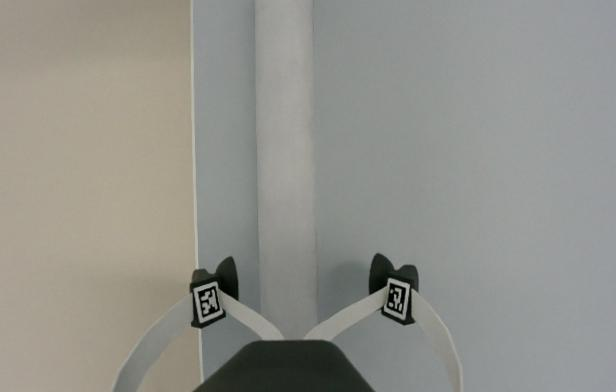

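Call:
{"fn": "move", "kwargs": {
  "blocking": false,
  "r2": {"joints":{"gripper_m":-0.038}},
  "cameras": []
}}

Call:
{"fn": "wait", "kwargs": {
  "seconds": 2.5,
  "cameras": ["r2_wrist_camera"]
}}

Scene clock: 519.33 s.
move: r2 moving
r1: as last shown
r1.base_tilt: forward=-1.6 right=+1.2
r1.lidar_m: 0.59 0.51 0.49 0.63 1.21 2.45 2.60 2.42 2.50 2.44 1.89 0.60
r1.servo_current: wrist_yaw_rad=52(65) wrist_pitch_rad=39(46) wrist_roll_rad=59(72) gripper_m=46(46)
r1.contact_limits: arm_m 0.9; rotate_rad 0.8
r1.wrist_depth_mm: - - - - - - - / - - - - - - - / - - - - - - - / - - - - - - - / - - - - - - - / - - - 191 183 - - / - - 157 185 146 1576 1537
r2.base_odometry: x=-1.564 y=-3.528 heading=-1.355
r2.turned_by_wheels: +0.000
r2.turned_by_imu: +0.000
r2.base_tilt: forward=-0.7 right=+0.0
r2.lidar_m: 0.47 1.18 2.04 2.37 4.10 1.44 3.18 2.71 1.22 0.60 0.46 0.36
r2.base_status: not commanded
r2.joint_positions: lift_m=+0.930 arm_m=+0.000 wrist_yaw_rad=-0.617 wrist_pitch_rad=+0.002 wrist_roll_rad=+0.000 gripper_m=+0.061
r2.joint_status: gripper_m moving
r2.measured_speeds: all 0
r2.motor_effort: lift_m=+21(21) arm_m=+4(4) wheel_0=+5(5) wheel_1=-5(5) wheel_2=-7(7)
r2.servo_current: wrist_yaw_rad=46(59) wrist_pitch_rad=39(46) wrist_roll_rad=52(52) gripper_m=117(117)
r2.contact_limits: translate_m 0.15
r2.hand_pose: x=+0.3555 y=-0.2382 z=+1.1075 quat_wxyz=(+0.953, +0.000, +0.001, -0.304) (m; r2's base frame)
r2.wrist_depth_mm: 469 442 271 193 263 259 258 / 473 445 271 189 265 262 258 / 469 445 272 195 266 264 262 / 477 452 274 195 267 265 263 / 473 452 274 195 268 265 263 / 480 455 198 193 195 267 265 / 477 452 278 - 271 267 266
pictures: none
No camera images: "cameras" was empty.

Scene clock: 520.67 s.
earlier move: r2 done
r1.base_odometry: x=-0.103 y=+1.696 heading=+2.364
r1.turned_by_wheels: +0.000
r1.turned_by_imu: +0.000
r1.base_tilt: forward=-1.6 right=+1.3
r1.lidar_m: 0.59 0.51 0.50 0.61 1.19 2.44 2.57 2.43 2.51 2.44 1.94 0.61
r1.base_status: not commanded
r1.joint_positions: lift_m=+0.500 arm_m=+0.450 wrist_yaw_rad=-0.003 wrist_pitch_rad=+0.002 wrist_roll_rad=+0.000 gripper_m=+0.000
r1.joint_status: not commanded
r1.measured_speeds: all 0
r1.motor_effort: lift_m=+13(13) arm_m=-4(4) wheel_0=+0(1) wheel_1=+0(0) wheel_2=+3(4)
r1.servo_current: wrist_yaw_rad=39(72) wrist_pitch_rad=39(52) wrist_roll_rad=65(72) gripper_m=52(52)
r1.contact_limits: arm_m 0.9; rotate_rad 0.8
r1.hand_pose: x=+0.9090 y=-0.0883 z=+0.6781 quat_wxyz=(+1.000, +0.000, +0.001, -0.002) (m; r1's base frame)
r1.wrist_depth_mm: - - - - - - - / - - - - - - - / - - - - - - - / - - - - - - - / - - - - - - - / - - - 204 - - - / - - 182 164 145 1576 1499
r2.base_odometry: x=-1.564 y=-3.528 heading=-1.354
r2.turned_by_wheels: +0.000
r2.turned_by_imu: +0.000
r2.base_tilt: forward=-0.6 right=+0.1
r2.lidar_m: 0.46 1.19 2.05 2.37 4.10 1.47 3.15 2.71 1.22 0.59 0.44 0.36
r2.base_status: not commanded
r2.joint_positions: lift_m=+0.930 arm_m=+0.000 wrist_yaw_rad=-0.613 wrist_pitch_rad=+0.002 wrist_roll_rad=+0.000 gripper_m=-0.036
r2.joint_status: all done
r2.measured_speeds: all 0
r2.motor_effort: lift_m=+21(21) arm_m=-3(4) wheel_0=-1(5) wheel_1=-5(5) wheel_2=+1(7)
r2.servo_current: wrist_yaw_rad=59(65) wrist_pitch_rad=39(52) wrist_roll_rad=46(59) gripper_m=169(351)
r2.contact_limits: translate_m 0.15
r2.hand_pose: x=+0.3565 y=-0.2374 z=+1.1075 quat_wxyz=(+0.953, +0.000, +0.001, -0.302) (m; r2's base frame)
r2.wrist_depth_mm: 477 445 258 177 250 247 - / 473 449 259 181 251 248 246 / 477 452 262 182 254 250 247 / 477 455 263 182 255 251 249 / 480 462 264 180 256 252 249 / - 462 182 182 179 252 252 / - 157 439 - 258 255 253
wait: 1.33 of 2.5 s (r2 has come to rest)
pictures: r2_wrist_camera
Images, in order (width x height): r2_wrist_camera 616x392.

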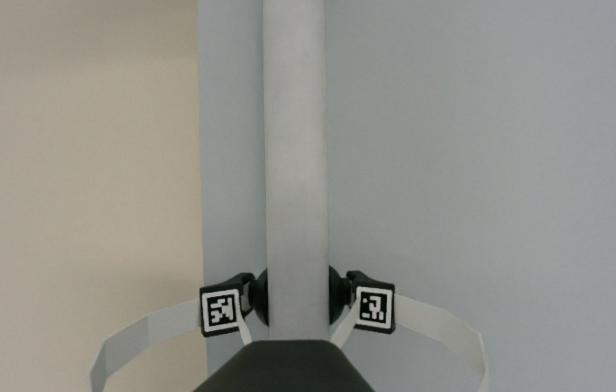

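Call:
{"fn": "move", "kwargs": {
  "blocking": false,
  "r2": {"base":{"translate_m":-0.194,"strafe_m":0.05},"joints":{"wrist_yaw_rad":-0.408},"speeds":{"wrist_yaw_rad":0.11},"contact_limits":{"translate_m":0.5},"pace":"slow"},
  "cameras": []
}}

Call:
{"fn": "wait", "kwargs": {
  "seconds": 4,
  "cameras": ["r2_wrist_camera","r1_head_camera"]
}}

Scene clock: 536.90 s.
move: r2 moving
r1: as last shown
r1.base_tilt: forward=-1.5 right=+1.3
r1.lidar_m: 0.60 0.51 0.52 0.64 1.19 2.46 2.58 2.41 2.51 2.45 1.92 0.60
r1.motor_effort: lift_m=+13(13) arm_m=-4(4) wheel_0=+0(1) wheel_1=+0(0) wheel_2=+3(3)
r1.servo_current: wrist_yaw_rad=33(52) wrist_pitch_rad=33(46) wrist_roll_rad=33(59) gripper_m=39(46)
r1.contact_limits: arm_m 0.9; rotate_rad 0.8
r1.hand_pose: x=+0.9091 y=-0.0882 z=+0.6781 quat_wxyz=(+1.000, +0.000, +0.001, -0.001) (m; r1's base frame)
r1.wrist_depth_mm: - - - - - - - / - - - - - - - / - - - - - - - / - - - - - - - / - - - - - - - / - - - 204 - - - / - 132 187 183 145 1576 1499
r2.base_odometry: x=-1.564 y=-3.516 heading=-1.355
r2.turned_by_wheels: -0.001
r2.turned_by_imu: +0.000
r2.base_tilt: forward=-0.6 right=+0.2
r2.lidar_m: 0.46 1.21 2.07 2.38 4.09 1.46 3.16 2.70 1.23 0.60 0.47 0.37
r2.base_status: translate_m moving; strafe_m moving
r2.joint_positions: lift_m=+0.930 arm_m=+0.000 wrist_yaw_rad=-0.570 wrist_pitch_rad=+0.002 wrist_roll_rad=+0.000 gripper_m=-0.036
r2.joint_status: wrist_yaw_rad moving
r2.measured_speeds: translate_m=-0.049 strafe_m=+0.012 rotate_rad=-0.001 lift_m=+0.000 arm_m=+0.000 wrist_yaw_rad=+0.103 wrist_pitch_rad=+0.000 wrist_roll_rad=+0.000
r2.motor_effort: lift_m=+21(21) arm_m=-4(4) wheel_0=-17(18) wheel_1=-5(7) wheel_2=+14(15)
r2.servo_current: wrist_yaw_rad=65(72) wrist_pitch_rad=39(46) wrist_roll_rad=52(65) gripper_m=169(176)
r2.contact_limits: translate_m 0.5
r2.hand_pose: x=+0.3665 y=-0.2292 z=+1.1075 quat_wxyz=(+0.960, +0.000, +0.001, -0.281) (m; r2's base frame)
r2.wrist_depth_mm: - 462 259 178 249 245 242 / - 466 260 186 251 247 242 / - 469 263 191 252 248 244 / - 473 264 180 254 249 245 / - 473 266 181 255 251 246 / - 469 182 182 177 250 249 / - 146 452 - 258 254 249
pictures: none
No camera images: "cameras" was empty.

Scene clock: 539.67 s.
earlier move: r2 done
r1.base_odometry: x=-0.103 y=+1.696 heading=+2.364
r1.turned_by_wheels: +0.000
r1.turned_by_imu: +0.000
r1.base_tilt: forward=-1.6 right=+1.3
r1.lidar_m: 0.61 0.59 0.58 0.65 1.18 2.46 2.59 2.44 2.51 2.43 1.93 0.60
r1.base_status: not commanded
r1.joint_positions: lift_m=+0.500 arm_m=+0.450 wrist_yaw_rad=-0.003 wrist_pitch_rad=+0.002 wrist_roll_rad=+0.000 gripper_m=+0.000
r1.joint_status: not commanded
r1.measured_speeds: all 0
r1.motor_effort: lift_m=+13(13) arm_m=-4(4) wheel_0=+0(1) wheel_1=+0(1) wheel_2=+3(3)
r1.servo_current: wrist_yaw_rad=59(65) wrist_pitch_rad=46(52) wrist_roll_rad=39(65) gripper_m=39(52)
r1.contact_limits: arm_m 0.9; rotate_rad 0.8
r1.hand_pose: x=+0.9091 y=-0.0882 z=+0.6781 quat_wxyz=(+1.000, +0.000, +0.001, -0.001) (m; r1's base frame)
r1.wrist_depth_mm: - - - - - - - / - - - - - - - / - - - - - - - / - - - - - - - / - - - - - - - / - - - 203 - - - / 1756 1618 187 183 145 1499 1464
r2.base_odometry: x=-1.557 y=-3.329 heading=-1.355
r2.turned_by_wheels: +0.000
r2.turned_by_imu: -0.001
r2.base_tilt: forward=-0.6 right=+0.1
r2.lidar_m: 0.65 1.53 2.15 2.48 4.24 1.28 3.02 2.61 1.54 0.73 0.51 0.40
r2.base_status: done
r2.joint_positions: lift_m=+0.930 arm_m=+0.000 wrist_yaw_rad=-0.409 wrist_pitch_rad=+0.002 wrist_roll_rad=+0.000 gripper_m=-0.036
r2.joint_status: all done
r2.measured_speeds: all 0
r2.motor_effort: lift_m=+21(21) arm_m=-3(4) wheel_0=-15(21) wheel_1=-5(7) wheel_2=+10(15)
r2.servo_current: wrist_yaw_rad=46(117) wrist_pitch_rad=39(46) wrist_roll_rad=46(65) gripper_m=169(176)
r2.contact_limits: translate_m 0.5
r2.hand_pose: x=+0.4008 y=-0.1948 z=+1.1075 quat_wxyz=(+0.979, +0.000, +0.001, -0.203) (m; r2's base frame)
r2.wrist_depth_mm: - - 259 177 250 247 - / - - 259 254 253 249 245 / - - 260 186 253 251 246 / - - 263 180 255 252 248 / - - 264 182 256 253 249 / - - 181 181 177 253 250 / - - - - 259 256 252
wait: 2.77 of 4 s (r2 has come to rest)
pictures: r1_head_camera, r2_wrist_camera
Images, in order (width x height): r1_head_camera 420x560, r2_wrist_camera 616x392.

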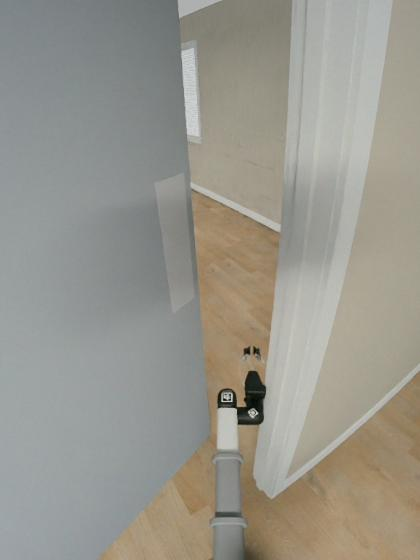

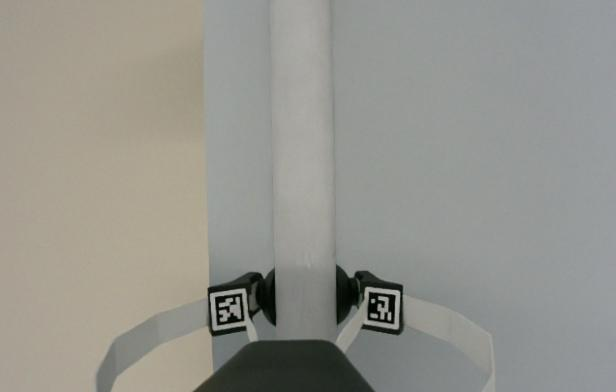

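Call:
{"fn": "move", "kwargs": {
  "blocking": false,
  "r2": {"base":{"translate_m":-0.2,"strafe_m":0.008},"joints":{"wrist_yaw_rad":-0.199},"speeds":{"wrist_yaw_rad":0.11},"contact_limits":{"translate_m":0.5},"pace":"slow"},
  "cameras": []
}}

Call:
{"fn": "wait", "kwargs": {
  "seconds": 4,
  "cameras": ["r2_wrist_camera"]
}}

Call:
{"fn": "move", "kwargs": {
  "blocking": false,
  "r2": {"base":{"translate_m":-0.197,"strafe_m":-0.033},"joints":{"wrist_yaw_rad":0.01},"speeds":{"wrist_yaw_rad":0.11},"contact_limits":{"translate_m":0.5},"pace":"slow"},
  "cameras": []
}}

Call:
{"fn": "wait", "kwargs": {
  "seconds": 4,
  "cameras": ["r2_wrist_camera","r1_head_camera"]
}}

Scene clock: 553.07 s.
move: r2 moving
r1: as last shown
r1.lidar_m: 0.61 0.59 0.57 0.62 1.18 2.45 2.58 2.42 2.51 2.46 1.91 0.59
r1.motor_effort: lift_m=+13(13) arm_m=-4(4) wheel_0=+0(1) wheel_1=+0(0) wheel_2=+3(3)
r1.servo_current: wrist_yaw_rad=59(59) wrist_pitch_rad=46(52) wrist_roll_rad=52(59) gripper_m=39(46)
r1.contact_limits: arm_m 0.9; rotate_rad 0.8
r1.wrist_depth_mm: - - - - - - - / - - - - - - - / - - - - - - - / - - - - - - - / - - - - - - - / - - - 203 - - - / 1708 1618 187 183 145 1537 1499
r2.base_odometry: x=-1.559 y=-3.316 heading=-1.356
r2.turned_by_wheels: -0.001
r2.turned_by_imu: +0.000
r2.base_tilt: forward=-0.6 right=+0.1
r2.lidar_m: 0.67 1.54 2.16 2.52 4.27 1.27 3.07 2.59 1.58 0.74 0.52 0.39
r2.base_status: translate_m moving; strafe_m moving
r2.joint_positions: lift_m=+0.930 arm_m=+0.000 wrist_yaw_rad=-0.366 wrist_pitch_rad=+0.002 wrist_roll_rad=+0.000 gripper_m=-0.036
r2.joint_status: wrist_yaw_rad moving
r2.measured_speeds: translate_m=-0.048 strafe_m=+0.001 rotate_rad=+0.001 lift_m=+0.000 arm_m=+0.000 wrist_yaw_rad=+0.094 wrist_pitch_rad=+0.000 wrist_roll_rad=+0.000
r2.motor_effort: lift_m=+21(21) arm_m=-4(4) wheel_0=-17(19) wheel_1=-7(7) wheel_2=+10(14)
r2.servo_current: wrist_yaw_rad=13(98) wrist_pitch_rad=33(39) wrist_roll_rad=46(59) gripper_m=163(169)
r2.contact_limits: translate_m 0.5
r2.hand_pose: x=+0.4089 y=-0.1848 z=+1.1075 quat_wxyz=(+0.983, +0.000, +0.001, -0.182) (m; r2's base frame)
r2.wrist_depth_mm: - - 259 178 249 246 241 / - - 260 180 250 246 242 / - - 260 181 252 249 244 / - - 264 182 254 248 245 / - - 265 180 256 250 246 / - - 181 183 177 251 248 / - - - - 257 255 249
pictures: none
No camera images: "cameras" was empty.

Scene clock: 555.83 s.
earlier move: r2 done
r1.base_odometry: x=-0.103 y=+1.696 heading=+2.364
r1.turned_by_wheels: +0.000
r1.turned_by_imu: +0.000
r1.base_tilt: forward=-1.6 right=+1.2
r1.lidar_m: 0.61 0.66 0.63 0.64 1.18 2.45 2.58 2.42 2.47 2.41 1.92 0.60
r1.base_status: not commanded
r1.joint_positions: lift_m=+0.500 arm_m=+0.450 wrist_yaw_rad=-0.003 wrist_pitch_rad=+0.002 wrist_roll_rad=+0.000 gripper_m=+0.000
r1.joint_status: not commanded
r1.measured_speeds: all 0
r1.motor_effort: lift_m=+13(13) arm_m=-4(4) wheel_0=-1(1) wheel_1=+0(0) wheel_2=+3(3)
r1.servo_current: wrist_yaw_rad=59(65) wrist_pitch_rad=33(52) wrist_roll_rad=46(65) gripper_m=46(52)
r1.contact_limits: arm_m 0.9; rotate_rad 0.8
r1.hand_pose: x=+0.9091 y=-0.0882 z=+0.6781 quat_wxyz=(+1.000, +0.000, +0.001, -0.001) (m; r1's base frame)
r1.wrist_depth_mm: - - - - - - - / - - - - - - - / - - - - - - - / - - - - - - - / - - - - - - - / - - - 203 - - - / 1808 1661 187 183 145 1537 1499
r2.base_odometry: x=-1.591 y=-3.132 heading=-1.356
r2.turned_by_wheels: +0.000
r2.turned_by_imu: -0.001
r2.base_tilt: forward=-0.6 right=+0.1
r2.lidar_m: 0.49 1.75 2.27 2.64 1.30 1.14 2.91 2.46 1.88 1.02 0.54 0.38
r2.base_status: done
r2.joint_positions: lift_m=+0.930 arm_m=+0.000 wrist_yaw_rad=-0.202 wrist_pitch_rad=+0.002 wrist_roll_rad=+0.000 gripper_m=-0.036
r2.joint_status: all done
r2.measured_speeds: all 0
r2.motor_effort: lift_m=+21(21) arm_m=-4(4) wheel_0=-13(24) wheel_1=-7(8) wheel_2=+9(14)
r2.servo_current: wrist_yaw_rad=52(124) wrist_pitch_rad=39(52) wrist_roll_rad=46(65) gripper_m=163(169)
r2.contact_limits: translate_m 0.5
r2.hand_pose: x=+0.4359 y=-0.1436 z=+1.1075 quat_wxyz=(+0.995, +0.000, +0.001, -0.101) (m; r2's base frame)
r2.wrist_depth_mm: - - 258 177 251 246 242 / 1756 - 259 184 252 247 243 / 1756 - 260 180 252 249 245 / 1808 - 262 181 254 250 247 / 1756 - 265 182 255 251 248 / 1756 - 182 180 178 252 249 / - 136 - - 258 254 250
wait: 2.77 of 4 s (r2 has come to rest)
pictures: r2_wrist_camera
Images, in order (width x height): r2_wrist_camera 616x392.

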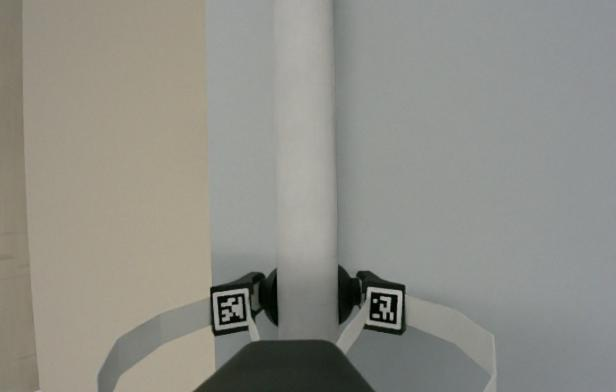

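Scene clock: 556.33 s.
move: r2 moving
r1: as last shown
r1.lidar_m: 0.63 0.69 0.63 0.65 1.20 2.45 2.59 2.43 2.50 2.42 1.91 0.58
r1.motor_effort: lift_m=+13(13) arm_m=-4(4) wheel_0=+0(1) wheel_1=+0(0) wheel_2=+3(3)
r1.servo_current: wrist_yaw_rad=46(65) wrist_pitch_rad=39(46) wrist_roll_rad=46(59) gripper_m=39(46)
r1.contact_limits: arm_m 0.9; rotate_rad 0.8
r1.wrist_depth_mm: - - - - - - - / - - - - - - - / - - - - - - - / - - - - - - - / - - - - - - - / - - - 203 - - - / 1756 1618 187 183 145 1537 1499
r2.base_odometry: x=-1.596 y=-3.120 heading=-1.357
r2.turned_by_wheels: -0.001
r2.turned_by_imu: -0.001
r2.base_tilt: forward=-0.6 right=+0.1
r2.lidar_m: 0.47 1.83 2.28 2.65 1.27 1.10 2.88 2.44 1.86 1.04 0.58 0.42
r2.base_status: translate_m moving; strafe_m moving
r2.joint_positions: lift_m=+0.930 arm_m=+0.000 wrist_yaw_rad=-0.164 wrist_pitch_rad=+0.002 wrist_roll_rad=+0.000 gripper_m=-0.036
r2.joint_status: wrist_yaw_rad moving
r2.measured_speeds: translate_m=-0.049 strafe_m=-0.009 rotate_rad=-0.001 lift_m=+0.000 arm_m=+0.000 wrist_yaw_rad=+0.100 wrist_pitch_rad=+0.000 wrist_roll_rad=+0.000
r2.motor_effort: lift_m=+20(21) arm_m=-3(4) wheel_0=-18(18) wheel_1=-11(11) wheel_2=+13(13)
r2.servo_current: wrist_yaw_rad=85(117) wrist_pitch_rad=39(46) wrist_roll_rad=46(52) gripper_m=156(169)
r2.contact_limits: translate_m 0.5
r2.hand_pose: x=+0.4412 y=-0.1332 z=+1.1075 quat_wxyz=(+0.997, +0.000, +0.001, -0.082) (m; r2's base frame)
r2.wrist_depth_mm: - - 258 180 249 244 239 / 1808 - 260 181 251 245 240 / 1808 - 262 180 252 246 241 / 1808 - 264 181 253 247 244 / - - 265 181 255 249 245 / 1808 - 183 183 178 250 247 / - - - - 256 253 248
pictures: none
No camera images: "cameras" was empty.

Scene clock: 559.10 s.
earlier move: r2 done
r1.base_odometry: x=-0.103 y=+1.696 heading=+2.364
r1.turned_by_wheels: +0.000
r1.turned_by_imu: +0.000
r1.base_tilt: forward=-1.6 right=+1.3
r1.lidar_m: 0.60 0.75 0.67 0.62 1.20 2.44 2.56 2.44 2.50 2.46 1.90 0.59
r1.base_status: not commanded
r1.joint_positions: lift_m=+0.500 arm_m=+0.450 wrist_yaw_rad=-0.003 wrist_pitch_rad=+0.002 wrist_roll_rad=+0.000 gripper_m=+0.000
r1.joint_status: not commanded
r1.measured_speeds: all 0
r1.motor_effort: lift_m=+13(13) arm_m=-4(4) wheel_0=+0(1) wheel_1=+0(0) wheel_2=+3(3)
r1.servo_current: wrist_yaw_rad=39(72) wrist_pitch_rad=46(46) wrist_roll_rad=39(65) gripper_m=39(52)
r1.contact_limits: arm_m 0.9; rotate_rad 0.8
r1.hand_pose: x=+0.9091 y=-0.0882 z=+0.6781 quat_wxyz=(+1.000, +0.000, +0.001, -0.001) (m; r1's base frame)
r1.wrist_depth_mm: - - - - - - - / - - - - - - - / - - - - - - - / - - - - - - - / - - - - - - - / - - - 203 - - - / 1808 1618 187 183 144 1576 1499
r2.base_odometry: x=-1.665 y=-2.947 heading=-1.357
r2.turned_by_wheels: +0.000
r2.turned_by_imu: -0.001
r2.base_tilt: forward=-0.6 right=+0.1
r2.lidar_m: 0.41 2.00 2.43 2.80 0.98 1.02 2.73 2.31 2.14 1.20 0.67 0.49
r2.base_status: done
r2.joint_positions: lift_m=+0.930 arm_m=+0.000 wrist_yaw_rad=+0.004 wrist_pitch_rad=+0.002 wrist_roll_rad=+0.000 gripper_m=-0.036
r2.joint_status: all done
r2.measured_speeds: all 0
r2.motor_effort: lift_m=+20(21) arm_m=-3(4) wheel_0=-11(20) wheel_1=-7(12) wheel_2=+10(13)
r2.servo_current: wrist_yaw_rad=52(143) wrist_pitch_rad=39(46) wrist_roll_rad=52(59) gripper_m=156(169)
r2.contact_limits: translate_m 0.5
r2.hand_pose: x=+0.4596 y=-0.0863 z=+1.1075 quat_wxyz=(+1.000, +0.000, +0.001, +0.002) (m; r2's base frame)
r2.wrist_depth_mm: - - 258 178 249 244 239 / - - 260 179 251 244 240 / - - 262 181 252 247 241 / - - 264 181 254 247 243 / - - 265 180 254 249 245 / - - 180 181 178 249 247 / - - 268 - 257 253 247
wait: 2.77 of 4 s (r2 has come to rest)
pictures: r1_head_camera, r2_wrist_camera
Images, in order (width x height): r1_head_camera 420x560, r2_wrist_camera 616x392.

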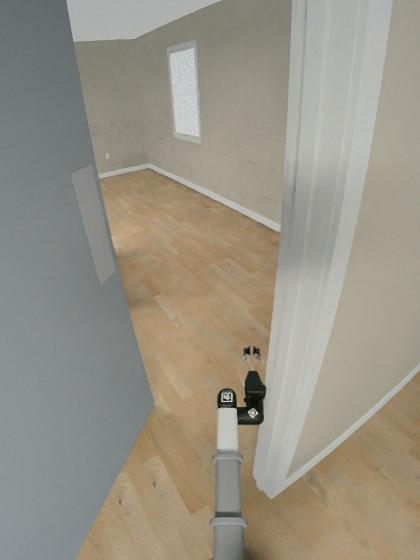

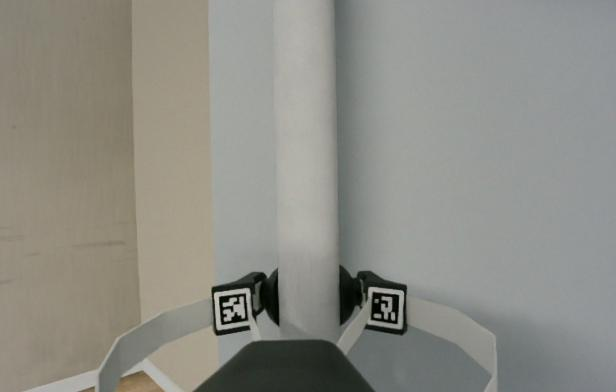

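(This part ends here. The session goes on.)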